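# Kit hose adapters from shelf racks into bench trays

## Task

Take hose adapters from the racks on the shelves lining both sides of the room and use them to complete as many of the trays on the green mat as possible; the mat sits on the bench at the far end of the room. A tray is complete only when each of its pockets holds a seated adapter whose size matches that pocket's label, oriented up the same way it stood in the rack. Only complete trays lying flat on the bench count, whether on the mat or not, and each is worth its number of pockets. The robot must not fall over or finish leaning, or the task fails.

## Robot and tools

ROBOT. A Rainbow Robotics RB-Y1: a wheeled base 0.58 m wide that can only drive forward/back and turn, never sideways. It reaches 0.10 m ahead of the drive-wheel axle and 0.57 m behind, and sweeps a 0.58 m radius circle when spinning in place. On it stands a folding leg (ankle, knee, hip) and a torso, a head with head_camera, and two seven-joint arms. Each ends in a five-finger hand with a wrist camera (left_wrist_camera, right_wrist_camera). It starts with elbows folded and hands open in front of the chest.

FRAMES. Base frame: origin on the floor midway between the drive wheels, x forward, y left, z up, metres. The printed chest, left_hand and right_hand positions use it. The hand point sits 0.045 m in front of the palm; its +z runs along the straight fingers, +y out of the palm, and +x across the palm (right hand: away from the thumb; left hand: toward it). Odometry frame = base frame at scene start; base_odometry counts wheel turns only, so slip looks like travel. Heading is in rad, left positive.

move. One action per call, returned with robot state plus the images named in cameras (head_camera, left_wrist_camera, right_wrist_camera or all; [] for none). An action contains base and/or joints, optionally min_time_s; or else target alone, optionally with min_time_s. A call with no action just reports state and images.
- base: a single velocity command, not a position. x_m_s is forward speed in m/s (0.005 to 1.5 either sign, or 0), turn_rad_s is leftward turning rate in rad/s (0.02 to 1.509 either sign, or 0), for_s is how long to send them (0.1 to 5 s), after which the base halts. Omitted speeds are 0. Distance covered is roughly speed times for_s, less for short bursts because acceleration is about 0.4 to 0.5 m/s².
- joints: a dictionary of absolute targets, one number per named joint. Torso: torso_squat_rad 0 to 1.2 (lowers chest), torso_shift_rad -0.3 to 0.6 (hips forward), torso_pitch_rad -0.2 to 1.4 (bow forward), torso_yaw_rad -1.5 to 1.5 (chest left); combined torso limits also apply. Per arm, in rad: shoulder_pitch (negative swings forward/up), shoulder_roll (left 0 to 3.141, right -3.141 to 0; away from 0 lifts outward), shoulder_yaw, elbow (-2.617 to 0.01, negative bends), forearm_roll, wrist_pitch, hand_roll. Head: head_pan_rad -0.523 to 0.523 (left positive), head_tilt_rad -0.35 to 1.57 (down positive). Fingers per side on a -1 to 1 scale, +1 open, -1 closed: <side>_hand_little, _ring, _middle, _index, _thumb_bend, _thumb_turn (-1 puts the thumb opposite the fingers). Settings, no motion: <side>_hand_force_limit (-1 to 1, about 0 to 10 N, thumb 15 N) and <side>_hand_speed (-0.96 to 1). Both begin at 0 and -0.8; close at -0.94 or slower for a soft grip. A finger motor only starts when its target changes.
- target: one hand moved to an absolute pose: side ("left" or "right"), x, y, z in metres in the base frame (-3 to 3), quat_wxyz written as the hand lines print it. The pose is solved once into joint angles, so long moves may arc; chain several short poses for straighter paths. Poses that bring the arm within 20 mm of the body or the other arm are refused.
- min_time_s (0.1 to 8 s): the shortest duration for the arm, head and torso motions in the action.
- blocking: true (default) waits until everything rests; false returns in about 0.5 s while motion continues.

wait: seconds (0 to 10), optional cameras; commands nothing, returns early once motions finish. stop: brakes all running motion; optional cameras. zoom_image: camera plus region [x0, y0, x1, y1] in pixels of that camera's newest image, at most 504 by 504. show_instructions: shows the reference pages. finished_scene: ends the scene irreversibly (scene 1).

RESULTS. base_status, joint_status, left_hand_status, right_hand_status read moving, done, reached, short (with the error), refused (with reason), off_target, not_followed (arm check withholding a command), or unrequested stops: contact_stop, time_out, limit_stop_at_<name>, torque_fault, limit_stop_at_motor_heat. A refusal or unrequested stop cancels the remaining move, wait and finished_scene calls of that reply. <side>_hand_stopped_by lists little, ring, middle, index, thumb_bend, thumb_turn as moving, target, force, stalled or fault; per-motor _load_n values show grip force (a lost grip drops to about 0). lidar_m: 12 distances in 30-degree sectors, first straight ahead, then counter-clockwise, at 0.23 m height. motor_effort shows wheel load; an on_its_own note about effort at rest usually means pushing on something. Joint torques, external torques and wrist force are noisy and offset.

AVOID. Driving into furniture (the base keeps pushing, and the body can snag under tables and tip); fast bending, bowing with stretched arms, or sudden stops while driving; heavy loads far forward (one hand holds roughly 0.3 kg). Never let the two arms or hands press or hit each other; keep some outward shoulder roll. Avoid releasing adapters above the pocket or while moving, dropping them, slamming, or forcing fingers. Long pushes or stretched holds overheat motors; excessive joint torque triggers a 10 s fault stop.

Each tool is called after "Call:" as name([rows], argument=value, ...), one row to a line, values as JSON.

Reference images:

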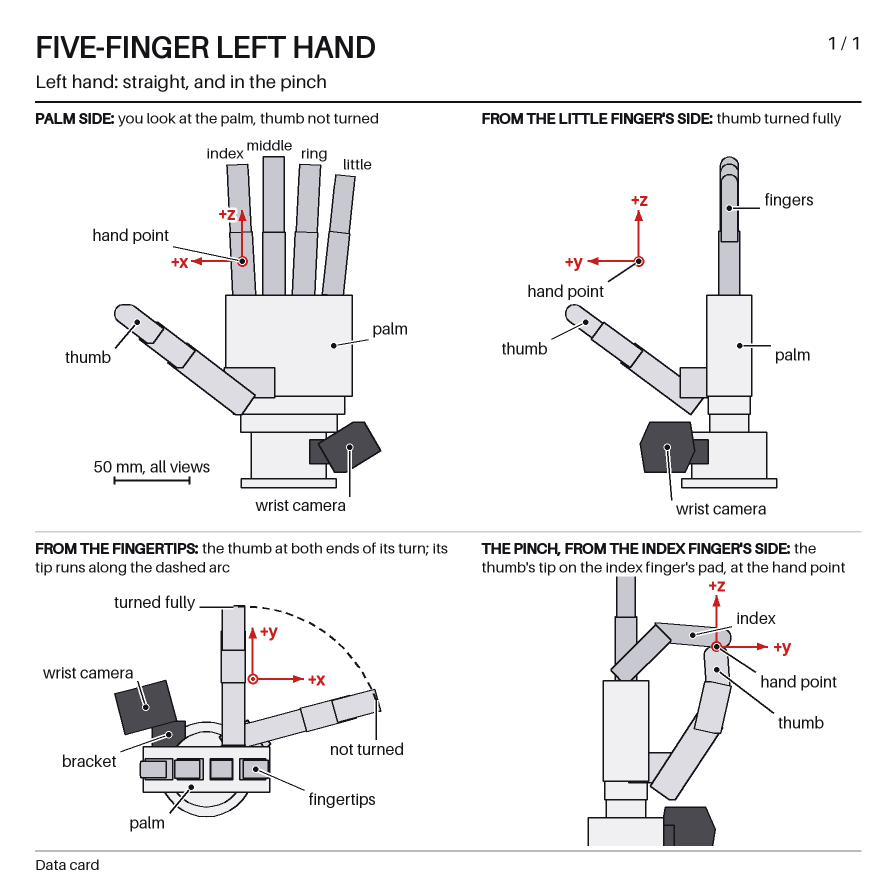

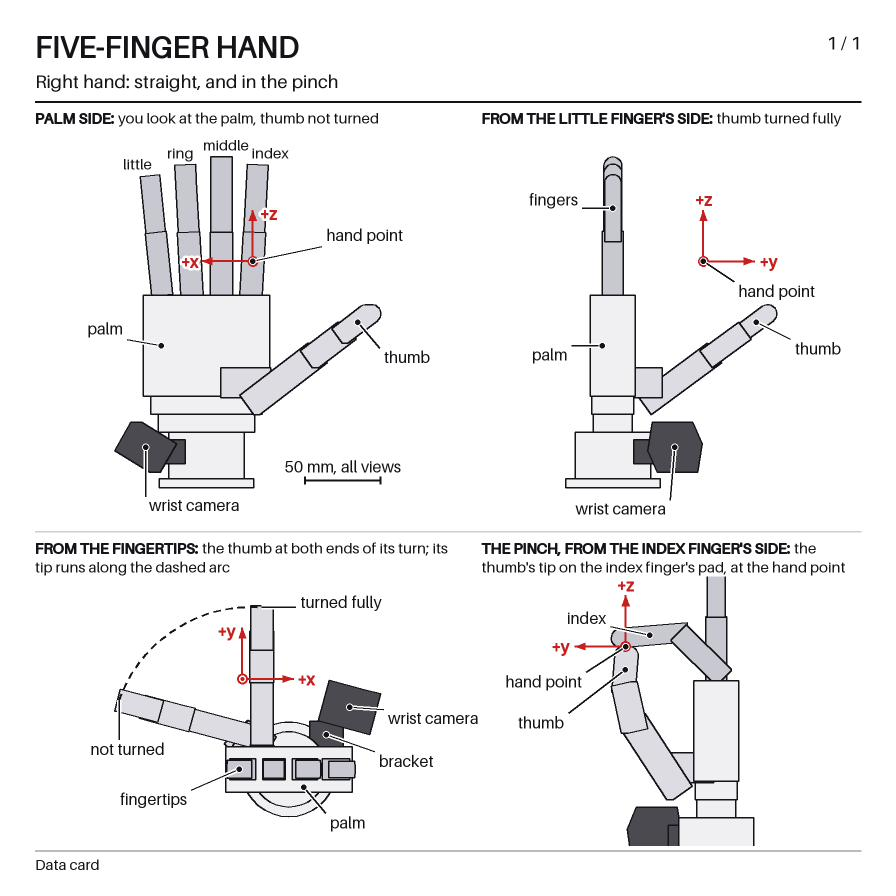

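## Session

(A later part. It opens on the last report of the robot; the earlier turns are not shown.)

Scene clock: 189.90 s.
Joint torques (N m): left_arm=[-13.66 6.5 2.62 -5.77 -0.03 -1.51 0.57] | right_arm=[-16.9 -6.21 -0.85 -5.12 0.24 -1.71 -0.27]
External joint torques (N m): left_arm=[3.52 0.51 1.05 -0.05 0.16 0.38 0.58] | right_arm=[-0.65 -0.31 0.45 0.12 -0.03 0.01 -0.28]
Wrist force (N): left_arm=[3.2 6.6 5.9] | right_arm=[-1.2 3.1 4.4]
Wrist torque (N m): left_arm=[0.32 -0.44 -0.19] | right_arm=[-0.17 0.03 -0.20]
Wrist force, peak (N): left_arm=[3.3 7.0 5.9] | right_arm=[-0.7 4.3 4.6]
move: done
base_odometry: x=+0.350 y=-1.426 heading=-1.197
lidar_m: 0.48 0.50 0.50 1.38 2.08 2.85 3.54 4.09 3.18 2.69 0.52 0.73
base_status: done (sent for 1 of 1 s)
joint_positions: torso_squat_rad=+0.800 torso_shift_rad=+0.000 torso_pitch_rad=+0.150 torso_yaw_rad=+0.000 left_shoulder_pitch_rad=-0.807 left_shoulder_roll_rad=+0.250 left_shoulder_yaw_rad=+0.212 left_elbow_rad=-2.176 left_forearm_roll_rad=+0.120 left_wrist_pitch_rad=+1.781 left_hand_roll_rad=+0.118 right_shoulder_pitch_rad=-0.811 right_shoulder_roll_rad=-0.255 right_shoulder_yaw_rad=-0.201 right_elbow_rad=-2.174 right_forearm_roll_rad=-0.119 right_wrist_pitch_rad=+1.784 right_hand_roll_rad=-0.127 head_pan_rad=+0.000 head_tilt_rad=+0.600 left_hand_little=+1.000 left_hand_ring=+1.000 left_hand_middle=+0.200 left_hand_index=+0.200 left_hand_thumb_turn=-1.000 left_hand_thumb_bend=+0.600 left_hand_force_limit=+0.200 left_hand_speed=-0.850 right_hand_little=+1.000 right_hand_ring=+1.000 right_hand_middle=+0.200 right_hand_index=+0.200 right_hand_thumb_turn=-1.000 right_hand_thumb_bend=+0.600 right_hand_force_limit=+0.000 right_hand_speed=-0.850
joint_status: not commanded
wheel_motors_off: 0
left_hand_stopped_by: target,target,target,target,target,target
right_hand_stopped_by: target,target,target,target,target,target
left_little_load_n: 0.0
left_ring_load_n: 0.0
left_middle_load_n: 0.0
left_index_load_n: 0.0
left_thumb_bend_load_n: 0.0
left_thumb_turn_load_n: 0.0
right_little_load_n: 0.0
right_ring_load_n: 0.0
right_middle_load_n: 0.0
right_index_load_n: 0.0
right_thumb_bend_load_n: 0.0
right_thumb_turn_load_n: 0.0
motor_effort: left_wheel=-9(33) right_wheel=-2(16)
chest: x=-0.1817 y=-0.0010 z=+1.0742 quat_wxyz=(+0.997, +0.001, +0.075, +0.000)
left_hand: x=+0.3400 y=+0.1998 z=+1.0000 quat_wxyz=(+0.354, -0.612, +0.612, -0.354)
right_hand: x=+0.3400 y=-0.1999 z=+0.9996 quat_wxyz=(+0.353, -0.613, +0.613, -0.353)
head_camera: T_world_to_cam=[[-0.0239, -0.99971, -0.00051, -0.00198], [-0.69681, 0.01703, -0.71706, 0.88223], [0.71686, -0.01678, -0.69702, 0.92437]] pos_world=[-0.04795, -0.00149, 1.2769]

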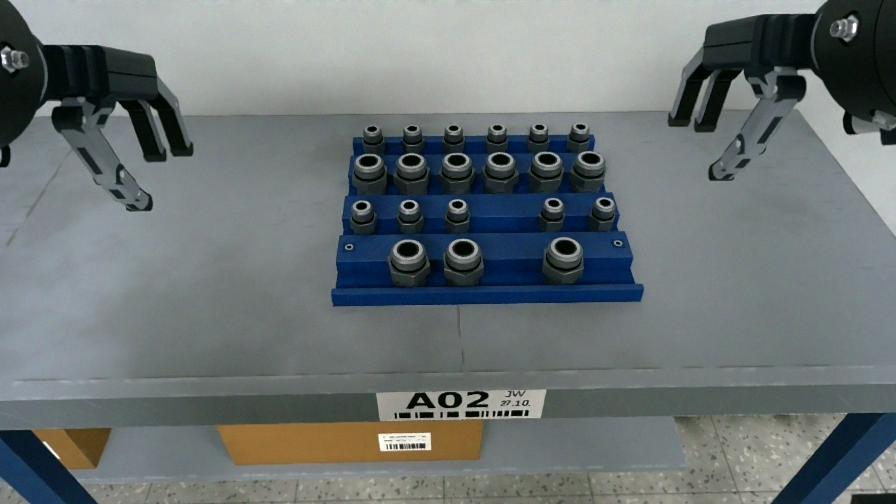

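Call:
move(target={"side": "right", "x": 0.373, "y": -0.1176, "z": 0.91, "quat_wxyz": [0.3536, -0.6124, 0.6124, -0.3536]}, min_time_s=0.9)

Call:
move(target={"side": "right", "x": 0.373, "y": -0.1176, "z": 0.868, "quat_wxyz": [0.3536, -0.6124, 0.6124, -0.3536]}, min_time_s=0.6, cameras=["head_camera", "right_wrist_camera"])

Call:
zoom_image(camera="right_wrist_camera", region=[180, 80, 460, 330])

Scene clock: 191.97 s.
Joint torques (N m): left_arm=[-14.29 6.74 2.32 -5.98 -0.16 -1.61 0.16] | right_arm=[-16.81 -2.5 -1.12 -7.14 0.62 -1.55 -0.31]
External joint torques (N m): left_arm=[2.89 0.75 0.74 -0.26 0.04 0.28 0.17] | right_arm=[-0.52 -0.51 0.06 0.49 0.07 0.12 -0.31]
Wrist force (N): left_arm=[3.1 6.6 5.9] | right_arm=[-0.5 4.2 3.9]
Wrist torque (N m): left_arm=[0.30 -0.40 -0.19] | right_arm=[0.06 -0.04 -0.16]
Wrist force, peak (N): left_arm=[3.3 6.8 6.1] | right_arm=[-1.5 4.3 4.6]
move: done
base_odometry: x=+0.350 y=-1.426 heading=-1.197
lidar_m: 0.48 0.51 0.52 1.38 2.08 2.86 3.55 4.10 3.17 2.68 0.52 0.72
base_status: not commanded
joint_positions: torso_squat_rad=+0.800 torso_shift_rad=+0.000 torso_pitch_rad=+0.150 torso_yaw_rad=+0.000 left_shoulder_pitch_rad=-0.807 left_shoulder_roll_rad=+0.250 left_shoulder_yaw_rad=+0.212 left_elbow_rad=-2.176 left_forearm_roll_rad=+0.120 left_wrist_pitch_rad=+1.781 left_hand_roll_rad=+0.118 right_shoulder_pitch_rad=-0.673 right_shoulder_roll_rad=-0.089 right_shoulder_yaw_rad=+0.062 right_elbow_rad=-1.976 right_forearm_roll_rad=+0.132 right_wrist_pitch_rad=+1.440 right_hand_roll_rad=-0.261 head_pan_rad=+0.000 head_tilt_rad=+0.600 left_hand_little=+1.000 left_hand_ring=+1.000 left_hand_middle=+0.200 left_hand_index=+0.200 left_hand_thumb_turn=-1.000 left_hand_thumb_bend=+0.600 left_hand_force_limit=+0.200 left_hand_speed=-0.850 right_hand_little=+1.000 right_hand_ring=+1.000 right_hand_middle=+0.200 right_hand_index=+0.200 right_hand_thumb_turn=-1.000 right_hand_thumb_bend=+0.600 right_hand_force_limit=+0.000 right_hand_speed=-0.850
joint_status: all done
wheel_motors_off: 0
left_hand_stopped_by: target,target,target,target,target,target
right_hand_stopped_by: target,target,target,target,target,target
left_little_load_n: 0.0
left_ring_load_n: 0.0
left_middle_load_n: 0.0
left_index_load_n: 0.0
left_thumb_bend_load_n: 0.0
left_thumb_turn_load_n: 0.0
right_little_load_n: 0.0
right_ring_load_n: 0.0
right_middle_load_n: 0.0
right_index_load_n: 0.0
right_thumb_bend_load_n: 0.0
right_thumb_turn_load_n: 0.0
motor_effort: left_wheel=-6(10) right_wheel=-2(3)
chest: x=-0.1817 y=-0.0010 z=+1.0742 quat_wxyz=(+0.997, +0.001, +0.075, +0.000)
left_hand: x=+0.3400 y=+0.1998 z=+1.0000 quat_wxyz=(+0.354, -0.612, +0.612, -0.354)
right_hand: x=+0.3729 y=-0.1177 z=+0.9099 quat_wxyz=(+0.353, -0.612, +0.612, -0.354)
right_hand_status: reached (checked arc that bows 8 mm and turns the hand up to 2 deg, planned for 0.9 s): 0 mm and 0.0 deg off.
pictures: none

Scene clock: 192.90 s.
Joint torques (N m): left_arm=[-13.83 7.13 2.67 -5.86 -0.13 -1.48 0.45] | right_arm=[-15.75 -1.02 -0.3 -7.84 0.59 -1.72 -0.37]
External joint torques (N m): left_arm=[3.34 1.14 1.09 -0.13 0.07 0.41 0.46] | right_arm=[-0.24 0.35 0.84 0.5 0 -0.07 -0.37]
Wrist force (N): left_arm=[3.2 6.5 5.8] | right_arm=[-1.1 3.8 4.2]
Wrist torque (N m): left_arm=[0.32 -0.43 -0.19] | right_arm=[-0.02 0.04 -0.18]
Wrist force, peak (N): left_arm=[3.0 7.0 6.2] | right_arm=[-0.8 3.9 4.7]
move: done
base_odometry: x=+0.350 y=-1.426 heading=-1.197
lidar_m: 0.48 0.50 0.51 1.37 2.08 2.86 3.53 4.10 3.18 2.69 0.51 0.72
base_status: not commanded
joint_positions: torso_squat_rad=+0.800 torso_shift_rad=+0.000 torso_pitch_rad=+0.150 torso_yaw_rad=+0.000 left_shoulder_pitch_rad=-0.807 left_shoulder_roll_rad=+0.250 left_shoulder_yaw_rad=+0.212 left_elbow_rad=-2.176 left_forearm_roll_rad=+0.120 left_wrist_pitch_rad=+1.781 left_hand_roll_rad=+0.118 right_shoulder_pitch_rad=-0.571 right_shoulder_roll_rad=-0.080 right_shoulder_yaw_rad=+0.096 right_elbow_rad=-1.933 right_forearm_roll_rad=+0.154 right_wrist_pitch_rad=+1.302 right_hand_roll_rad=-0.283 head_pan_rad=+0.000 head_tilt_rad=+0.600 left_hand_little=+1.000 left_hand_ring=+1.000 left_hand_middle=+0.200 left_hand_index=+0.200 left_hand_thumb_turn=-1.000 left_hand_thumb_bend=+0.600 left_hand_force_limit=+0.200 left_hand_speed=-0.850 right_hand_little=+1.000 right_hand_ring=+1.000 right_hand_middle=+0.200 right_hand_index=+0.200 right_hand_thumb_turn=-1.000 right_hand_thumb_bend=+0.600 right_hand_force_limit=+0.000 right_hand_speed=-0.850
joint_status: all done
wheel_motors_off: 0
left_hand_stopped_by: target,target,target,target,target,target
right_hand_stopped_by: target,target,target,target,target,target
left_little_load_n: 0.0
left_ring_load_n: 0.0
left_middle_load_n: 0.0
left_index_load_n: 0.0
left_thumb_bend_load_n: 0.0
left_thumb_turn_load_n: 0.0
right_little_load_n: 0.0
right_ring_load_n: 0.0
right_middle_load_n: 0.0
right_index_load_n: 0.0
right_thumb_bend_load_n: 0.0
right_thumb_turn_load_n: 0.0
motor_effort: left_wheel=-8(10) right_wheel=-2(3)
chest: x=-0.1817 y=-0.0010 z=+1.0742 quat_wxyz=(+0.997, +0.001, +0.075, +0.000)
left_hand: x=+0.3400 y=+0.1998 z=+1.0000 quat_wxyz=(+0.354, -0.612, +0.612, -0.354)
right_hand: x=+0.3727 y=-0.1179 z=+0.8680 quat_wxyz=(+0.353, -0.612, +0.612, -0.354)
right_hand_status: reached (checked arc that bows 2 mm and turns the hand up to 0 deg, planned for 0.6 s): 0 mm and 0.0 deg off.
head_camera: T_world_to_cam=[[-0.02391, -0.99971, -0.00052, -0.00197], [-0.69681, 0.01703, -0.71706, 0.88223], [0.71686, -0.01678, -0.69702, 0.92437]] pos_world=[-0.04795, -0.00149, 1.2769]
right_wrist_camera: T_world_to_cam=[[-0.51335, -0.27548, -0.81276, 0.86228], [-0.55501, 0.82893, 0.06959, 0.24371], [0.65455, 0.48681, -0.57843, 0.42689]] pos_world=[0.29849, -0.17228, 0.93079]

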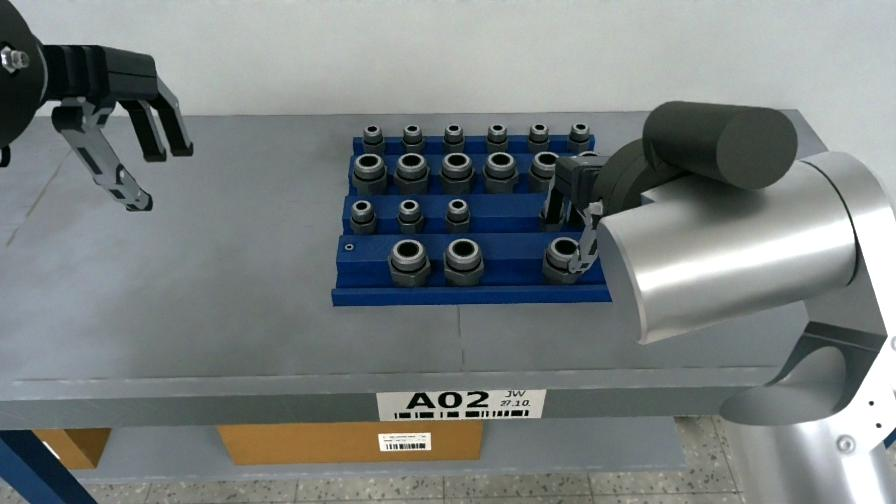

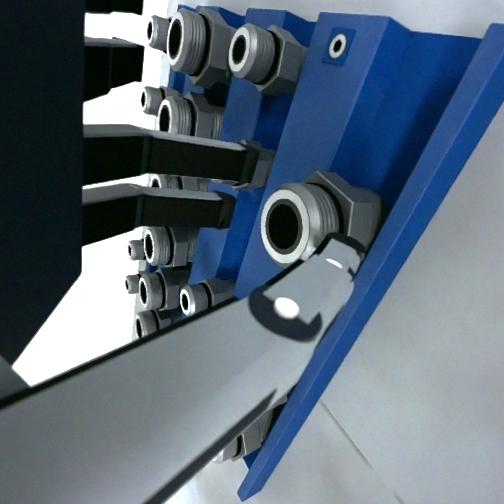

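Scaled by 1.800 from the camera's image (finer frame: 720x720).

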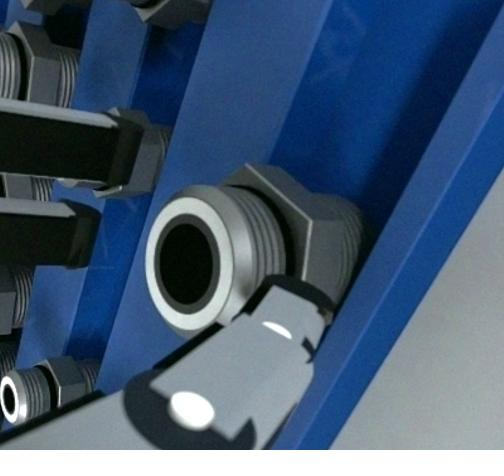

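Call:
move(target={"side": "right", "x": 0.373, "y": -0.1166, "z": 0.851, "quat_wxyz": [0.3536, -0.6124, 0.6124, -0.3536]}, min_time_s=0.5)

Call:
move(joints={"right_hand_force_limit": 0.2, "right_hand_speed": -0.92, "right_hand_index": -0.2, "right_hand_middle": -0.2, "right_hand_thumb_bend": 0.1})

Call:
move(target={"side": "right", "x": 0.373, "y": -0.1166, "z": 0.91, "quat_wxyz": [0.3536, -0.6124, 0.6124, -0.3536]}, min_time_s=1.2)

Call:
move(joints={"right_shoulder_pitch_rad": -0.811, "right_shoulder_roll_rad": -0.255, "right_shoulder_yaw_rad": -0.201, "right_elbow_rad": -2.174, "right_forearm_roll_rad": -0.119, "right_wrist_pitch_rad": 1.784, "right_hand_roll_rad": -0.127}, min_time_s=1.0)

Call:
move(target={"side": "left", "x": 0.384, "y": 0.0113, "z": 0.91, "quat_wxyz": [0.3536, -0.6124, 0.6124, -0.3536]}, min_time_s=0.9)

Call:
move(target={"side": "left", "x": 0.384, "y": 0.0113, "z": 0.878, "quat_wxyz": [0.3536, -0.6124, 0.6124, -0.3536]}, min_time_s=0.5, cameras=["head_camera", "left_wrist_camera"])

Call:
zoom_image(camera="left_wrist_camera", region=[50, 80, 330, 330])

Scene clock: 194.60 s.
Joint torques (N m): left_arm=[-13.86 6.88 2.69 -5.49 -0.11 -1.74 0.37] | right_arm=[-15.29 -0.4 -0.3 -8.03 0.77 -1.7 -0.52]
External joint torques (N m): left_arm=[3.32 0.89 1.12 0.24 0.09 0.15 0.38] | right_arm=[-0.05 0.71 0.81 0.56 0.16 -0.05 -0.53]
Wrist force (N): left_arm=[3.1 6.6 5.9] | right_arm=[-1.3 3.3 4.2]
Wrist torque (N m): left_arm=[0.31 -0.43 -0.20] | right_arm=[-0.15 0.03 -0.25]
Wrist force, peak (N): left_arm=[3.5 6.7 6.1] | right_arm=[-2.0 3.8 4.4]
move: done
base_odometry: x=+0.350 y=-1.426 heading=-1.197
lidar_m: 0.47 0.50 0.51 1.38 2.09 2.85 3.54 4.10 3.19 2.68 0.52 0.72
base_status: not commanded
joint_positions: torso_squat_rad=+0.800 torso_shift_rad=+0.000 torso_pitch_rad=+0.150 torso_yaw_rad=+0.000 left_shoulder_pitch_rad=-0.807 left_shoulder_roll_rad=+0.250 left_shoulder_yaw_rad=+0.212 left_elbow_rad=-2.176 left_forearm_roll_rad=+0.120 left_wrist_pitch_rad=+1.781 left_hand_roll_rad=+0.118 right_shoulder_pitch_rad=-0.537 right_shoulder_roll_rad=-0.076 right_shoulder_yaw_rad=+0.111 right_elbow_rad=-1.907 right_forearm_roll_rad=+0.167 right_wrist_pitch_rad=+1.244 right_hand_roll_rad=-0.295 head_pan_rad=+0.000 head_tilt_rad=+0.600 left_hand_little=+1.000 left_hand_ring=+1.000 left_hand_middle=+0.200 left_hand_index=+0.200 left_hand_thumb_turn=-1.000 left_hand_thumb_bend=+0.600 left_hand_force_limit=+0.200 left_hand_speed=-0.850 right_hand_little=+1.000 right_hand_ring=+1.000 right_hand_middle=+0.200 right_hand_index=+0.200 right_hand_thumb_turn=-1.000 right_hand_thumb_bend=+0.600 right_hand_force_limit=+0.000 right_hand_speed=-0.850
joint_status: all done
wheel_motors_off: 0
left_hand_stopped_by: target,target,target,target,target,target
right_hand_stopped_by: target,target,target,target,target,target
left_little_load_n: 0.0
left_ring_load_n: 0.0
left_middle_load_n: 0.0
left_index_load_n: 0.0
left_thumb_bend_load_n: 0.0
left_thumb_turn_load_n: 0.0
right_little_load_n: 0.0
right_ring_load_n: 0.0
right_middle_load_n: 0.0
right_index_load_n: 0.0
right_thumb_bend_load_n: 0.0
right_thumb_turn_load_n: 0.0
motor_effort: left_wheel=-5(10) right_wheel=-2(3)
chest: x=-0.1817 y=-0.0010 z=+1.0742 quat_wxyz=(+0.997, +0.001, +0.075, +0.000)
left_hand: x=+0.3400 y=+0.1998 z=+1.0000 quat_wxyz=(+0.354, -0.612, +0.612, -0.354)
right_hand: x=+0.3730 y=-0.1168 z=+0.8510 quat_wxyz=(+0.353, -0.612, +0.612, -0.354)
right_hand_status: reached (checked arc that bows 0 mm and turns the hand up to 0 deg, planned for 0.5 s): 0 mm and 0.0 deg off.
pictures: none

Scene clock: 196.83 s.
Joint torques (N m): left_arm=[-13.48 6.77 3.09 -5.89 -0.08 -1.68 0.4] | right_arm=[-13.55 -0.74 -0.24 -6.76 -0.24 -0.53 -0.46]
External joint torques (N m): left_arm=[3.7 0.78 1.52 -0.16 0.12 0.2 0.41] | right_arm=[1.7 0.37 0.87 1.83 -0.85 1.12 -0.47]
Wrist force (N): left_arm=[3.1 6.7 6.2] | right_arm=[1.3 -0.6 4.0]
Wrist torque (N m): left_arm=[0.31 -0.40 -0.19] | right_arm=[-0.10 -0.04 -0.29]
Wrist force, peak (N): left_arm=[3.2 6.8 6.2] | right_arm=[1.4 -2.9 5.3]
move: off_target
base_odometry: x=+0.350 y=-1.426 heading=-1.197
lidar_m: 0.47 0.50 0.51 1.38 2.08 2.86 3.54 4.09 3.19 2.69 0.52 0.72
base_status: not commanded
joint_positions: torso_squat_rad=+0.800 torso_shift_rad=+0.000 torso_pitch_rad=+0.150 torso_yaw_rad=+0.000 left_shoulder_pitch_rad=-0.807 left_shoulder_roll_rad=+0.250 left_shoulder_yaw_rad=+0.212 left_elbow_rad=-2.176 left_forearm_roll_rad=+0.120 left_wrist_pitch_rad=+1.781 left_hand_roll_rad=+0.118 right_shoulder_pitch_rad=-0.537 right_shoulder_roll_rad=-0.076 right_shoulder_yaw_rad=+0.111 right_elbow_rad=-1.907 right_forearm_roll_rad=+0.167 right_wrist_pitch_rad=+1.244 right_hand_roll_rad=-0.295 head_pan_rad=+0.000 head_tilt_rad=+0.600 left_hand_little=+1.000 left_hand_ring=+1.000 left_hand_middle=+0.200 left_hand_index=+0.200 left_hand_thumb_turn=-1.000 left_hand_thumb_bend=+0.600 left_hand_force_limit=+0.200 left_hand_speed=-0.850 right_hand_little=+1.000 right_hand_ring=+1.000 right_hand_middle=-0.021 right_hand_index=-0.014 right_hand_thumb_turn=-1.000 right_hand_thumb_bend=+0.466 right_hand_force_limit=+0.200 right_hand_speed=-0.920
joint_status: right_hand_middle off_target (ended at -0.021, target -0.200); right_hand_index off_target (ended at -0.014, target -0.200); right_hand_thumb_bend off_target (ended at +0.466, target +0.100); the others done
wheel_motors_off: 0
left_hand_stopped_by: target,target,target,target,target,target
right_hand_stopped_by: target,target,force,force,force,target
left_little_load_n: 0.0
left_ring_load_n: 0.0
left_middle_load_n: 0.0
left_index_load_n: 0.0
left_thumb_bend_load_n: 0.0
left_thumb_turn_load_n: 0.0
right_little_load_n: 0.0
right_ring_load_n: 0.0
right_middle_load_n: 6.5
right_index_load_n: 7.5
right_thumb_bend_load_n: 8.5
right_thumb_turn_load_n: -0.5
motor_effort: left_wheel=-6(10) right_wheel=-2(3)
chest: x=-0.1817 y=-0.0010 z=+1.0742 quat_wxyz=(+0.997, +0.001, +0.075, +0.000)
left_hand: x=+0.3400 y=+0.1998 z=+1.0000 quat_wxyz=(+0.354, -0.612, +0.612, -0.354)
right_hand: x=+0.3732 y=-0.1168 z=+0.8513 quat_wxyz=(+0.354, -0.612, +0.612, -0.354)
pictures: none

Scene clock: 198.37 s.
Joint torques (N m): left_arm=[-14.01 7.21 2.2 -5.98 -0.24 -1.49 0.24] | right_arm=[-18.51 -3.73 -2.04 -8.17 0.47 -1.78 0.15]
External joint torques (N m): left_arm=[3.17 1.22 0.63 -0.25 -0.04 0.4 0.25] | right_arm=[-2.24 -1.82 -0.9 -0.53 -0.08 -0.11 0.14]
Wrist force (N): left_arm=[3.2 6.4 5.7] | right_arm=[-0.8 4.4 5.1]
Wrist torque (N m): left_arm=[0.31 -0.45 -0.19] | right_arm=[-0.21 0.02 -0.05]
Wrist force, peak (N): left_arm=[3.2 6.9 6.1] | right_arm=[-0.9 5.3 7.0]
move: done
base_odometry: x=+0.350 y=-1.426 heading=-1.197
lidar_m: 0.48 0.50 0.51 1.39 2.08 2.85 3.54 4.10 3.17 2.68 0.52 0.72
base_status: not commanded
joint_positions: torso_squat_rad=+0.800 torso_shift_rad=+0.000 torso_pitch_rad=+0.150 torso_yaw_rad=+0.000 left_shoulder_pitch_rad=-0.807 left_shoulder_roll_rad=+0.250 left_shoulder_yaw_rad=+0.212 left_elbow_rad=-2.176 left_forearm_roll_rad=+0.120 left_wrist_pitch_rad=+1.781 left_hand_roll_rad=+0.118 right_shoulder_pitch_rad=-0.672 right_shoulder_roll_rad=-0.084 right_shoulder_yaw_rad=+0.063 right_elbow_rad=-1.975 right_forearm_roll_rad=+0.136 right_wrist_pitch_rad=+1.438 right_hand_roll_rad=-0.260 head_pan_rad=+0.000 head_tilt_rad=+0.600 left_hand_little=+1.000 left_hand_ring=+1.000 left_hand_middle=+0.200 left_hand_index=+0.200 left_hand_thumb_turn=-1.000 left_hand_thumb_bend=+0.600 left_hand_force_limit=+0.200 left_hand_speed=-0.850 right_hand_little=+1.000 right_hand_ring=+1.000 right_hand_middle=-0.022 right_hand_index=-0.014 right_hand_thumb_turn=-1.000 right_hand_thumb_bend=+0.466 right_hand_force_limit=+0.200 right_hand_speed=-0.920
joint_status: all done
wheel_motors_off: 0
left_hand_stopped_by: target,target,target,target,target,target
right_hand_stopped_by: target,target,force,force,force,target
left_little_load_n: -0.5
left_ring_load_n: 0.0
left_middle_load_n: 0.0
left_index_load_n: 0.0
left_thumb_bend_load_n: 0.0
left_thumb_turn_load_n: 0.0
right_little_load_n: 0.0
right_ring_load_n: 0.0
right_middle_load_n: 1.5
right_index_load_n: 7.5
right_thumb_bend_load_n: 7.0
right_thumb_turn_load_n: -0.5
motor_effort: left_wheel=-6(11) right_wheel=-3(3)
chest: x=-0.1817 y=-0.0010 z=+1.0742 quat_wxyz=(+0.997, +0.001, +0.075, +0.000)
left_hand: x=+0.3400 y=+0.1998 z=+1.0000 quat_wxyz=(+0.354, -0.612, +0.612, -0.354)
right_hand: x=+0.3728 y=-0.1163 z=+0.9095 quat_wxyz=(+0.354, -0.612, +0.612, -0.354)
right_hand_status: reached (checked arc that bows 2 mm and turns the hand up to 0 deg, planned for 1.2 s): 1 mm and 0.0 deg off.
pictures: none

Scene clock: 199.67 s.
Joint torques (N m): left_arm=[-14.21 6.89 3.21 -5.75 -0.17 -1.59 0.31] | right_arm=[-17.89 -7.6 -1.7 -5.33 0.21 -1.96 0.04]
External joint torques (N m): left_arm=[2.97 0.9 1.63 -0.02 0.03 0.29 0.32] | right_arm=[-1.64 -1.71 -0.4 -0.08 -0.06 -0.25 0.04]
Wrist force (N): left_arm=[3.1 6.5 6.2] | right_arm=[-1.1 5.8 4.8]
Wrist torque (N m): left_arm=[0.29 -0.41 -0.19] | right_arm=[0.03 0.08 0.00]
Wrist force, peak (N): left_arm=[3.3 6.7 6.2] | right_arm=[-1.3 5.9 6.2]
move: done
base_odometry: x=+0.350 y=-1.426 heading=-1.197
lidar_m: 0.48 0.50 0.51 1.38 2.08 2.86 3.55 4.09 3.18 2.68 0.52 0.73
base_status: not commanded
joint_positions: torso_squat_rad=+0.800 torso_shift_rad=+0.000 torso_pitch_rad=+0.150 torso_yaw_rad=+0.000 left_shoulder_pitch_rad=-0.807 left_shoulder_roll_rad=+0.250 left_shoulder_yaw_rad=+0.212 left_elbow_rad=-2.176 left_forearm_roll_rad=+0.120 left_wrist_pitch_rad=+1.781 left_hand_roll_rad=+0.118 right_shoulder_pitch_rad=-0.811 right_shoulder_roll_rad=-0.255 right_shoulder_yaw_rad=-0.201 right_elbow_rad=-2.174 right_forearm_roll_rad=-0.119 right_wrist_pitch_rad=+1.784 right_hand_roll_rad=-0.127 head_pan_rad=+0.000 head_tilt_rad=+0.600 left_hand_little=+1.000 left_hand_ring=+1.000 left_hand_middle=+0.200 left_hand_index=+0.200 left_hand_thumb_turn=-1.000 left_hand_thumb_bend=+0.600 left_hand_force_limit=+0.200 left_hand_speed=-0.850 right_hand_little=+1.000 right_hand_ring=+1.000 right_hand_middle=-0.022 right_hand_index=-0.014 right_hand_thumb_turn=-1.000 right_hand_thumb_bend=+0.466 right_hand_force_limit=+0.200 right_hand_speed=-0.920
joint_status: all done
wheel_motors_off: 0
left_hand_stopped_by: target,target,target,target,target,target
right_hand_stopped_by: target,target,force,force,force,target
left_little_load_n: 0.0
left_ring_load_n: 0.0
left_middle_load_n: 0.0
left_index_load_n: 0.0
left_thumb_bend_load_n: 0.0
left_thumb_turn_load_n: 0.0
right_little_load_n: 0.0
right_ring_load_n: 0.0
right_middle_load_n: 1.0
right_index_load_n: 7.5
right_thumb_bend_load_n: 7.0
right_thumb_turn_load_n: -0.5
motor_effort: left_wheel=-10(10) right_wheel=-3(3)
chest: x=-0.1817 y=-0.0010 z=+1.0742 quat_wxyz=(+0.997, +0.001, +0.075, +0.000)
left_hand: x=+0.3400 y=+0.1998 z=+1.0000 quat_wxyz=(+0.354, -0.612, +0.612, -0.354)
right_hand: x=+0.3399 y=-0.1997 z=+0.9993 quat_wxyz=(+0.353, -0.613, +0.613, -0.353)
pictures: none

Scene clock: 201.03 s.
Joint torques (N m): left_arm=[-17.25 0.7 2.59 -8.52 -0.72 -1.2 -0.18] | right_arm=[-17.72 -7.49 -1.73 -5.54 0.21 -2.01 -0.16]
External joint torques (N m): left_arm=[1.53 1.32 0.35 0.21 0.14 0.46 -0.17] | right_arm=[-1.47 -1.6 -0.42 -0.29 -0.06 -0.3 -0.17]
Wrist force (N): left_arm=[3.5 6.9 5.8] | right_arm=[-0.3 4.8 5.3]
Wrist torque (N m): left_arm=[0.40 -0.50 -0.18] | right_arm=[-0.18 -0.06 -0.01]
Wrist force, peak (N): left_arm=[4.1 7.2 6.2] | right_arm=[-0.8 5.8 5.4]
move: done
base_odometry: x=+0.350 y=-1.426 heading=-1.197
lidar_m: 0.48 0.50 0.50 1.38 2.08 2.85 3.55 4.10 3.18 2.69 0.52 0.72
base_status: not commanded
joint_positions: torso_squat_rad=+0.800 torso_shift_rad=+0.000 torso_pitch_rad=+0.150 torso_yaw_rad=+0.000 left_shoulder_pitch_rad=-0.838 left_shoulder_roll_rad=+0.000 left_shoulder_yaw_rad=-0.286 left_elbow_rad=-1.746 left_forearm_roll_rad=-0.300 left_wrist_pitch_rad=+1.434 left_hand_roll_rad=+0.517 right_shoulder_pitch_rad=-0.811 right_shoulder_roll_rad=-0.255 right_shoulder_yaw_rad=-0.201 right_elbow_rad=-2.174 right_forearm_roll_rad=-0.119 right_wrist_pitch_rad=+1.784 right_hand_roll_rad=-0.127 head_pan_rad=+0.000 head_tilt_rad=+0.600 left_hand_little=+1.000 left_hand_ring=+1.000 left_hand_middle=+0.200 left_hand_index=+0.200 left_hand_thumb_turn=-1.000 left_hand_thumb_bend=+0.600 left_hand_force_limit=+0.200 left_hand_speed=-0.850 right_hand_little=+1.000 right_hand_ring=+1.000 right_hand_middle=-0.022 right_hand_index=-0.014 right_hand_thumb_turn=-1.000 right_hand_thumb_bend=+0.466 right_hand_force_limit=+0.200 right_hand_speed=-0.920
joint_status: all done
wheel_motors_off: 0
left_hand_stopped_by: target,target,target,target,target,target
right_hand_stopped_by: target,target,force,force,force,target
left_little_load_n: 0.0
left_ring_load_n: 0.0
left_middle_load_n: 0.0
left_index_load_n: 0.0
left_thumb_bend_load_n: 0.0
left_thumb_turn_load_n: 0.0
right_little_load_n: 0.0
right_ring_load_n: 0.0
right_middle_load_n: 1.0
right_index_load_n: 7.5
right_thumb_bend_load_n: 7.0
right_thumb_turn_load_n: -0.5
motor_effort: left_wheel=-10(11) right_wheel=-2(4)
chest: x=-0.1817 y=-0.0010 z=+1.0742 quat_wxyz=(+0.997, +0.001, +0.075, +0.000)
left_hand: x=+0.3835 y=+0.0114 z=+0.9103 quat_wxyz=(+0.354, -0.612, +0.612, -0.354)
left_hand_status: reached (checked arc that bows 16 mm and turns the hand up to 4 deg, planned for 0.9 s): 1 mm and 0.1 deg off.
right_hand: x=+0.3399 y=-0.1997 z=+0.9993 quat_wxyz=(+0.353, -0.613, +0.613, -0.353)
pictures: none

Scene clock: 201.87 s.
Joint torques (N m): left_arm=[-14.86 0.25 1.34 -8.46 -1.18 -1.29 0.4] | right_arm=[-18.08 -7.49 -1.72 -5.33 0.26 -1.89 -0.01]
External joint torques (N m): left_arm=[3.53 1.44 -0.91 0.73 -0.28 0.33 0.41] | right_arm=[-1.83 -1.6 -0.41 -0.08 -0.01 -0.18 -0.02]
Wrist force (N): left_arm=[3.3 6.9 6.0] | right_arm=[-0.3 5.3 5.1]
Wrist torque (N m): left_arm=[0.36 -0.43 -0.20] | right_arm=[-0.10 -0.05 0.03]
Wrist force, peak (N): left_arm=[3.2 7.3 6.5] | right_arm=[-1.7 5.5 5.8]
move: done
base_odometry: x=+0.350 y=-1.426 heading=-1.197
lidar_m: 0.48 0.50 0.50 1.38 2.08 2.86 3.54 4.09 3.18 2.69 0.52 0.71
base_status: not commanded
joint_positions: torso_squat_rad=+0.800 torso_shift_rad=+0.000 torso_pitch_rad=+0.150 torso_yaw_rad=+0.000 left_shoulder_pitch_rad=-0.771 left_shoulder_roll_rad=+0.006 left_shoulder_yaw_rad=-0.322 left_elbow_rad=-1.711 left_forearm_roll_rad=-0.323 left_wrist_pitch_rad=+1.346 left_hand_roll_rad=+0.558 right_shoulder_pitch_rad=-0.811 right_shoulder_roll_rad=-0.255 right_shoulder_yaw_rad=-0.201 right_elbow_rad=-2.174 right_forearm_roll_rad=-0.119 right_wrist_pitch_rad=+1.784 right_hand_roll_rad=-0.127 head_pan_rad=+0.000 head_tilt_rad=+0.600 left_hand_little=+1.000 left_hand_ring=+1.000 left_hand_middle=+0.200 left_hand_index=+0.200 left_hand_thumb_turn=-1.000 left_hand_thumb_bend=+0.600 left_hand_force_limit=+0.200 left_hand_speed=-0.850 right_hand_little=+1.000 right_hand_ring=+1.000 right_hand_middle=-0.022 right_hand_index=-0.014 right_hand_thumb_turn=-1.000 right_hand_thumb_bend=+0.466 right_hand_force_limit=+0.200 right_hand_speed=-0.920
joint_status: all done
wheel_motors_off: 0
left_hand_stopped_by: target,target,target,target,target,target
right_hand_stopped_by: target,target,force,force,force,target
left_little_load_n: 0.0
left_ring_load_n: 0.0
left_middle_load_n: -0.5
left_index_load_n: 0.0
left_thumb_bend_load_n: 0.0
left_thumb_turn_load_n: 0.0
right_little_load_n: 0.0
right_ring_load_n: 0.0
right_middle_load_n: 1.0
right_index_load_n: 7.5
right_thumb_bend_load_n: 7.0
right_thumb_turn_load_n: 0.0
motor_effort: left_wheel=-6(11) right_wheel=-2(3)
chest: x=-0.1817 y=-0.0010 z=+1.0742 quat_wxyz=(+0.997, +0.001, +0.075, +0.000)
left_hand: x=+0.3840 y=+0.0112 z=+0.8784 quat_wxyz=(+0.354, -0.612, +0.612, -0.354)
left_hand_status: reached (checked arc that bows 1 mm and turns the hand up to 0 deg, planned for 0.5 s): 0 mm and 0.0 deg off.
right_hand: x=+0.3399 y=-0.1997 z=+0.9993 quat_wxyz=(+0.353, -0.613, +0.613, -0.353)
head_camera: T_world_to_cam=[[-0.02391, -0.99971, -0.00052, -0.00207], [-0.69681, 0.01703, -0.71706, 0.88223], [0.71686, -0.01678, -0.69702, 0.92436]] pos_world=[-0.04795, -0.00159, 1.2769]
left_wrist_camera: T_world_to_cam=[[0.49045, -0.22049, 0.84311, -0.92345], [-0.53341, -0.84102, 0.09035, 0.13473], [0.68915, -0.49404, -0.53009, 0.31637]] pos_world=[0.30675, 0.066, 0.93411]

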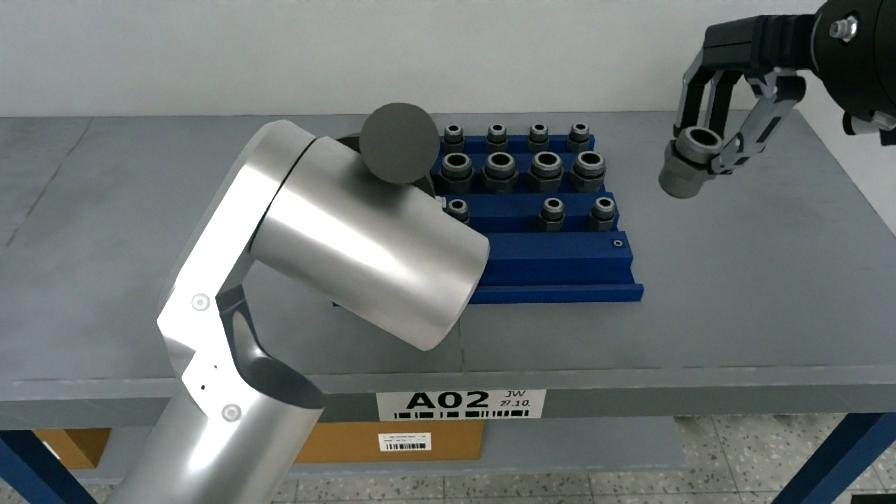

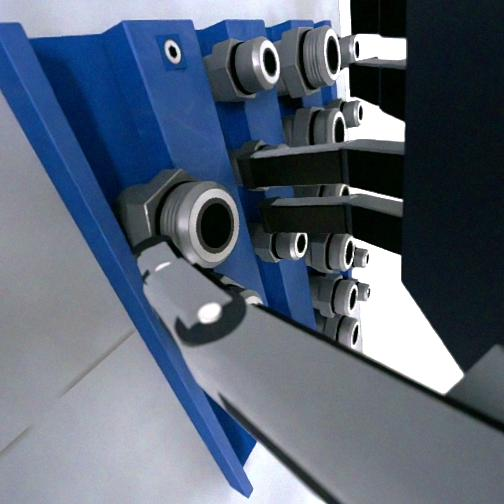

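Scaled by 1.800 from the camera's image (finer frame: 720x720).

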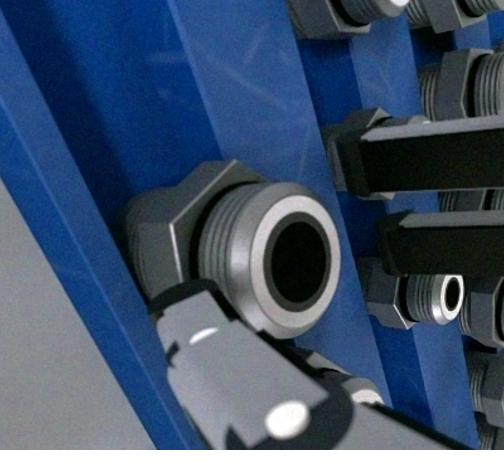

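Call:
move(target={"side": "left", "x": 0.381, "y": 0.0113, "z": 0.8595, "quat_wxyz": [0.3536, -0.6124, 0.6124, -0.3536]}, min_time_s=0.6)

Call:
move(joints={"left_hand_force_limit": 0.2, "left_hand_speed": -0.92, "left_hand_index": -0.2, "left_hand_middle": -0.2, "left_hand_thumb_bend": 0.1, "right_hand_middle": -0.25})

Call:
move(target={"side": "left", "x": 0.381, "y": 0.0113, "z": 0.915, "quat_wxyz": [0.3536, -0.6124, 0.6124, -0.3536]}, min_time_s=1.2)

Call:
move(joints={"left_shoulder_pitch_rad": -0.807, "left_shoulder_roll_rad": 0.25, "left_shoulder_yaw_rad": 0.212, "left_elbow_rad": -2.176, "left_forearm_roll_rad": 0.12, "left_wrist_pitch_rad": 1.781, "left_hand_roll_rad": 0.118}, min_time_s=1.0, cameras=["head_camera"])

Scene clock: 205.30 s.
Joint torques (N m): left_arm=[-13.72 -0.48 0.66 -8.65 -0.99 -1.5 0.39] | right_arm=[-17.8 -7.4 -1.62 -5.38 0.13 -1.97 -0.15]
External joint torques (N m): left_arm=[4.28 1.12 -1.54 0.77 -0.07 0.09 0.4] | right_arm=[-1.56 -1.52 -0.32 -0.14 -0.14 -0.26 -0.15]
Wrist force (N): left_arm=[3.2 6.6 6.2] | right_arm=[-0.9 5.0 5.8]
Wrist torque (N m): left_arm=[0.31 -0.41 -0.20] | right_arm=[-0.18 0.03 -0.04]
Wrist force, peak (N): left_arm=[3.1 7.1 6.2] | right_arm=[-0.6 6.0 5.9]
move: done
base_odometry: x=+0.350 y=-1.426 heading=-1.197
lidar_m: 0.48 0.50 0.51 1.37 2.08 2.86 3.53 4.10 3.18 2.68 0.52 0.72
base_status: not commanded
joint_positions: torso_squat_rad=+0.800 torso_shift_rad=+0.000 torso_pitch_rad=+0.150 torso_yaw_rad=+0.000 left_shoulder_pitch_rad=-0.727 left_shoulder_roll_rad=+0.007 left_shoulder_yaw_rad=-0.344 left_elbow_rad=-1.701 left_forearm_roll_rad=-0.342 left_wrist_pitch_rad=+1.301 left_hand_roll_rad=+0.581 right_shoulder_pitch_rad=-0.811 right_shoulder_roll_rad=-0.255 right_shoulder_yaw_rad=-0.201 right_elbow_rad=-2.174 right_forearm_roll_rad=-0.119 right_wrist_pitch_rad=+1.784 right_hand_roll_rad=-0.127 head_pan_rad=+0.000 head_tilt_rad=+0.600 left_hand_little=+1.000 left_hand_ring=+1.000 left_hand_middle=+0.200 left_hand_index=+0.200 left_hand_thumb_turn=-1.000 left_hand_thumb_bend=+0.600 left_hand_force_limit=+0.200 left_hand_speed=-0.850 right_hand_little=+1.000 right_hand_ring=+1.000 right_hand_middle=-0.022 right_hand_index=-0.014 right_hand_thumb_turn=-1.000 right_hand_thumb_bend=+0.466 right_hand_force_limit=+0.200 right_hand_speed=-0.920
joint_status: all done
wheel_motors_off: 0
left_hand_stopped_by: target,target,target,target,target,target
right_hand_stopped_by: target,target,force,force,force,target
left_little_load_n: 0.0
left_ring_load_n: 0.0
left_middle_load_n: 0.0
left_index_load_n: 0.0
left_thumb_bend_load_n: 0.0
left_thumb_turn_load_n: 0.0
right_little_load_n: 0.0
right_ring_load_n: 0.0
right_middle_load_n: 1.0
right_index_load_n: 7.5
right_thumb_bend_load_n: 7.0
right_thumb_turn_load_n: -0.5
motor_effort: left_wheel=-9(11) right_wheel=-3(3)
chest: x=-0.1817 y=-0.0010 z=+1.0742 quat_wxyz=(+0.997, +0.001, +0.075, +0.000)
left_hand: x=+0.3811 y=+0.0111 z=+0.8599 quat_wxyz=(+0.354, -0.612, +0.612, -0.354)
left_hand_status: reached (checked arc that bows 1 mm and turns the hand up to 0 deg, planned for 0.6 s): 0 mm and 0.0 deg off.
right_hand: x=+0.3399 y=-0.1997 z=+0.9993 quat_wxyz=(+0.353, -0.613, +0.613, -0.353)
pictures: none

Scene clock: 207.53 s.
Joint torques (N m): left_arm=[-14.42 -0.68 0.79 -9.13 -0.67 -1.04 0.43] | right_arm=[-18.05 -7.58 -1.69 -5.55 0.28 -1.98 0.01]
External joint torques (N m): left_arm=[3.59 0.91 -1.41 0.29 0.25 0.55 0.44] | right_arm=[-1.81 -1.69 -0.39 -0.3 0.01 -0.27 0.01]
Wrist force (N): left_arm=[2.5 6.5 9.2] | right_arm=[-0.7 5.2 4.8]
Wrist torque (N m): left_arm=[0.44 -0.40 -0.20] | right_arm=[-0.05 0.00 -0.03]
Wrist force, peak (N): left_arm=[3.2 7.7 10.3] | right_arm=[-1.5 5.8 5.6]
move: off_target
base_odometry: x=+0.350 y=-1.426 heading=-1.197
lidar_m: 0.48 0.50 0.51 1.39 2.09 2.86 3.54 4.09 3.18 2.68 0.53 0.71
base_status: not commanded
joint_positions: torso_squat_rad=+0.800 torso_shift_rad=+0.000 torso_pitch_rad=+0.150 torso_yaw_rad=+0.000 left_shoulder_pitch_rad=-0.727 left_shoulder_roll_rad=+0.007 left_shoulder_yaw_rad=-0.344 left_elbow_rad=-1.700 left_forearm_roll_rad=-0.342 left_wrist_pitch_rad=+1.301 left_hand_roll_rad=+0.581 right_shoulder_pitch_rad=-0.811 right_shoulder_roll_rad=-0.255 right_shoulder_yaw_rad=-0.201 right_elbow_rad=-2.174 right_forearm_roll_rad=-0.119 right_wrist_pitch_rad=+1.784 right_hand_roll_rad=-0.127 head_pan_rad=+0.000 head_tilt_rad=+0.600 left_hand_little=+1.000 left_hand_ring=+1.000 left_hand_middle=+0.098 left_hand_index=+0.038 left_hand_thumb_turn=-1.000 left_hand_thumb_bend=+0.472 left_hand_force_limit=+0.200 left_hand_speed=-0.920 right_hand_little=+1.000 right_hand_ring=+1.000 right_hand_middle=-0.071 right_hand_index=-0.014 right_hand_thumb_turn=-1.000 right_hand_thumb_bend=+0.466 right_hand_force_limit=+0.200 right_hand_speed=-0.920
joint_status: left_hand_middle off_target (ended at +0.098, target -0.200); left_hand_index off_target (ended at +0.038, target -0.200); left_hand_thumb_bend off_target (ended at +0.472, target +0.100); right_hand_middle off_target (ended at -0.071, target -0.250); the others done
wheel_motors_off: 0
left_hand_stopped_by: target,target,force,force,force,target
right_hand_stopped_by: target,target,force,force,force,target
left_little_load_n: 0.0
left_ring_load_n: 0.0
left_middle_load_n: 7.0
left_index_load_n: 8.0
left_thumb_bend_load_n: 9.0
left_thumb_turn_load_n: 0.0
right_little_load_n: 0.0
right_ring_load_n: 0.0
right_middle_load_n: 6.0
right_index_load_n: 5.0
right_thumb_bend_load_n: 9.5
right_thumb_turn_load_n: 2.0
motor_effort: left_wheel=-7(12) right_wheel=-2(3)
chest: x=-0.1817 y=-0.0010 z=+1.0742 quat_wxyz=(+0.997, +0.001, +0.075, +0.000)
left_hand: x=+0.3812 y=+0.0113 z=+0.8599 quat_wxyz=(+0.354, -0.612, +0.612, -0.354)
right_hand: x=+0.3399 y=-0.1997 z=+0.9993 quat_wxyz=(+0.353, -0.613, +0.613, -0.353)
pictures: none

Scene clock: 209.07 s.
Joint torques (N m): left_arm=[-17.09 -1.27 3.62 -9.52 -0.59 -1.3 -0.36] | right_arm=[-17.9 -7.58 -1.54 -5.51 0.25 -2.02 0.02]
External joint torques (N m): left_arm=[1.66 -0.67 1.35 -0.89 0.27 0.35 -0.36] | right_arm=[-1.65 -1.69 -0.24 -0.27 -0.02 -0.31 0.02]
Wrist force (N): left_arm=[3.5 6.9 6.3] | right_arm=[-0.9 5.7 5.1]
Wrist torque (N m): left_arm=[0.34 -0.46 -0.36] | right_arm=[-0.03 0.04 0.02]
Wrist force, peak (N): left_arm=[2.7 7.3 10.9] | right_arm=[-0.5 5.6 6.0]
move: done
base_odometry: x=+0.350 y=-1.426 heading=-1.197
lidar_m: 0.47 0.50 0.50 1.38 2.09 2.85 3.54 4.10 3.18 2.69 0.52 0.72
base_status: not commanded
joint_positions: torso_squat_rad=+0.800 torso_shift_rad=+0.000 torso_pitch_rad=+0.150 torso_yaw_rad=+0.000 left_shoulder_pitch_rad=-0.844 left_shoulder_roll_rad=+0.000 left_shoulder_yaw_rad=-0.287 left_elbow_rad=-1.759 left_forearm_roll_rad=-0.299 left_wrist_pitch_rad=+1.453 left_hand_roll_rad=+0.515 right_shoulder_pitch_rad=-0.811 right_shoulder_roll_rad=-0.255 right_shoulder_yaw_rad=-0.201 right_elbow_rad=-2.174 right_forearm_roll_rad=-0.119 right_wrist_pitch_rad=+1.784 right_hand_roll_rad=-0.127 head_pan_rad=+0.000 head_tilt_rad=+0.600 left_hand_little=+1.000 left_hand_ring=+1.000 left_hand_middle=+0.097 left_hand_index=+0.037 left_hand_thumb_turn=-1.000 left_hand_thumb_bend=+0.470 left_hand_force_limit=+0.200 left_hand_speed=-0.920 right_hand_little=+1.000 right_hand_ring=+1.000 right_hand_middle=-0.071 right_hand_index=-0.014 right_hand_thumb_turn=-1.000 right_hand_thumb_bend=+0.466 right_hand_force_limit=+0.200 right_hand_speed=-0.920
joint_status: all done
wheel_motors_off: 0
left_hand_stopped_by: target,target,force,force,force,target
right_hand_stopped_by: target,target,force,force,force,target
left_little_load_n: 0.0
left_ring_load_n: 0.0
left_middle_load_n: 0.5
left_index_load_n: 0.0
left_thumb_bend_load_n: 0.0
left_thumb_turn_load_n: 0.0
right_little_load_n: 0.0
right_ring_load_n: 0.0
right_middle_load_n: 6.0
right_index_load_n: 4.5
right_thumb_bend_load_n: 9.5
right_thumb_turn_load_n: 2.0
motor_effort: left_wheel=-8(11) right_wheel=-3(4)
chest: x=-0.1817 y=-0.0010 z=+1.0742 quat_wxyz=(+0.997, +0.001, +0.075, +0.000)
left_hand: x=+0.3811 y=+0.0112 z=+0.9149 quat_wxyz=(+0.354, -0.612, +0.612, -0.354)
left_hand_status: reached (checked arc that bows 2 mm and turns the hand up to 0 deg, planned for 1.2 s): 0 mm and 0.0 deg off.
right_hand: x=+0.3399 y=-0.1997 z=+0.9993 quat_wxyz=(+0.353, -0.613, +0.613, -0.353)
pictures: none

Scene clock: 210.37 s.
Joint torques (N m): left_arm=[-13.55 5.52 1.79 -6.18 -0.29 -1.63 0.01] | right_arm=[-17.99 -7.33 -1.71 -5.24 0.22 -1.98 -0.09]
External joint torques (N m): left_arm=[3.63 -0.48 0.22 -0.46 -0.09 0.26 0.02] | right_arm=[-1.74 -1.44 -0.41 0.01 -0.05 -0.27 -0.1]
Wrist force (N): left_arm=[3.2 6.5 6.2] | right_arm=[-0.6 4.8 4.7]
Wrist torque (N m): left_arm=[0.30 -0.43 -0.37] | right_arm=[-0.12 -0.01 0.01]
Wrist force, peak (N): left_arm=[4.0 6.9 6.5] | right_arm=[-1.1 5.7 5.8]
move: done
base_odometry: x=+0.350 y=-1.426 heading=-1.197
lidar_m: 0.48 0.50 0.50 1.39 2.08 2.86 3.55 4.11 3.18 2.69 0.52 0.72
base_status: not commanded
joint_positions: torso_squat_rad=+0.800 torso_shift_rad=+0.000 torso_pitch_rad=+0.150 torso_yaw_rad=+0.000 left_shoulder_pitch_rad=-0.807 left_shoulder_roll_rad=+0.250 left_shoulder_yaw_rad=+0.212 left_elbow_rad=-2.176 left_forearm_roll_rad=+0.120 left_wrist_pitch_rad=+1.781 left_hand_roll_rad=+0.118 right_shoulder_pitch_rad=-0.811 right_shoulder_roll_rad=-0.255 right_shoulder_yaw_rad=-0.201 right_elbow_rad=-2.174 right_forearm_roll_rad=-0.119 right_wrist_pitch_rad=+1.784 right_hand_roll_rad=-0.127 head_pan_rad=+0.000 head_tilt_rad=+0.600 left_hand_little=+1.000 left_hand_ring=+1.000 left_hand_middle=+0.097 left_hand_index=+0.037 left_hand_thumb_turn=-1.000 left_hand_thumb_bend=+0.470 left_hand_force_limit=+0.200 left_hand_speed=-0.920 right_hand_little=+1.000 right_hand_ring=+1.000 right_hand_middle=-0.071 right_hand_index=-0.014 right_hand_thumb_turn=-1.000 right_hand_thumb_bend=+0.466 right_hand_force_limit=+0.200 right_hand_speed=-0.920
joint_status: all done
wheel_motors_off: 0
left_hand_stopped_by: target,target,force,force,force,target
right_hand_stopped_by: target,target,force,force,force,target
left_little_load_n: 0.0
left_ring_load_n: 0.0
left_middle_load_n: 0.0
left_index_load_n: 0.0
left_thumb_bend_load_n: 0.0
left_thumb_turn_load_n: 0.0
right_little_load_n: 0.0
right_ring_load_n: -0.5
right_middle_load_n: 6.0
right_index_load_n: 4.5
right_thumb_bend_load_n: 9.5
right_thumb_turn_load_n: 2.0
motor_effort: left_wheel=-10(11) right_wheel=-2(3)
chest: x=-0.1817 y=-0.0010 z=+1.0742 quat_wxyz=(+0.997, +0.001, +0.075, +0.000)
left_hand: x=+0.3400 y=+0.1999 z=+1.0001 quat_wxyz=(+0.354, -0.612, +0.612, -0.354)
right_hand: x=+0.3399 y=-0.1997 z=+0.9993 quat_wxyz=(+0.353, -0.613, +0.613, -0.353)
head_camera: T_world_to_cam=[[-0.02383, -0.99972, -0.00059, -0.00198], [-0.69681, 0.01703, -0.71705, 0.88223], [0.71686, -0.01668, -0.69702, 0.92437]] pos_world=[-0.04794, -0.00159, 1.2769]

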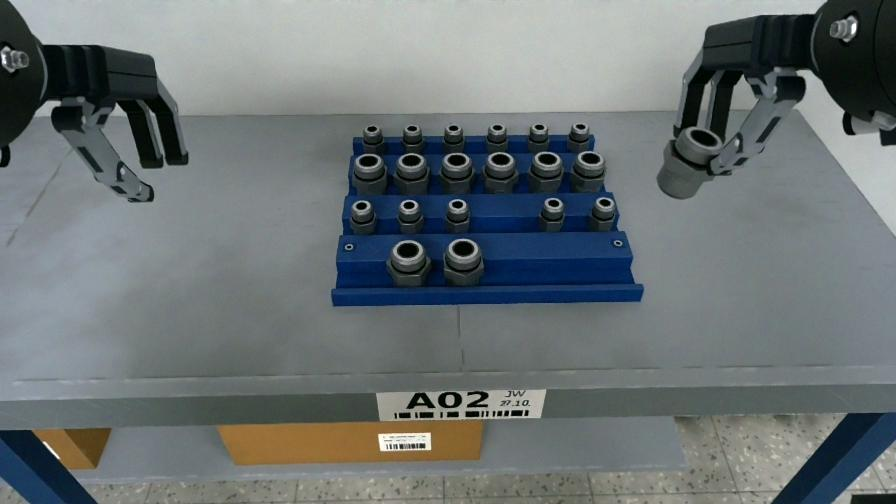

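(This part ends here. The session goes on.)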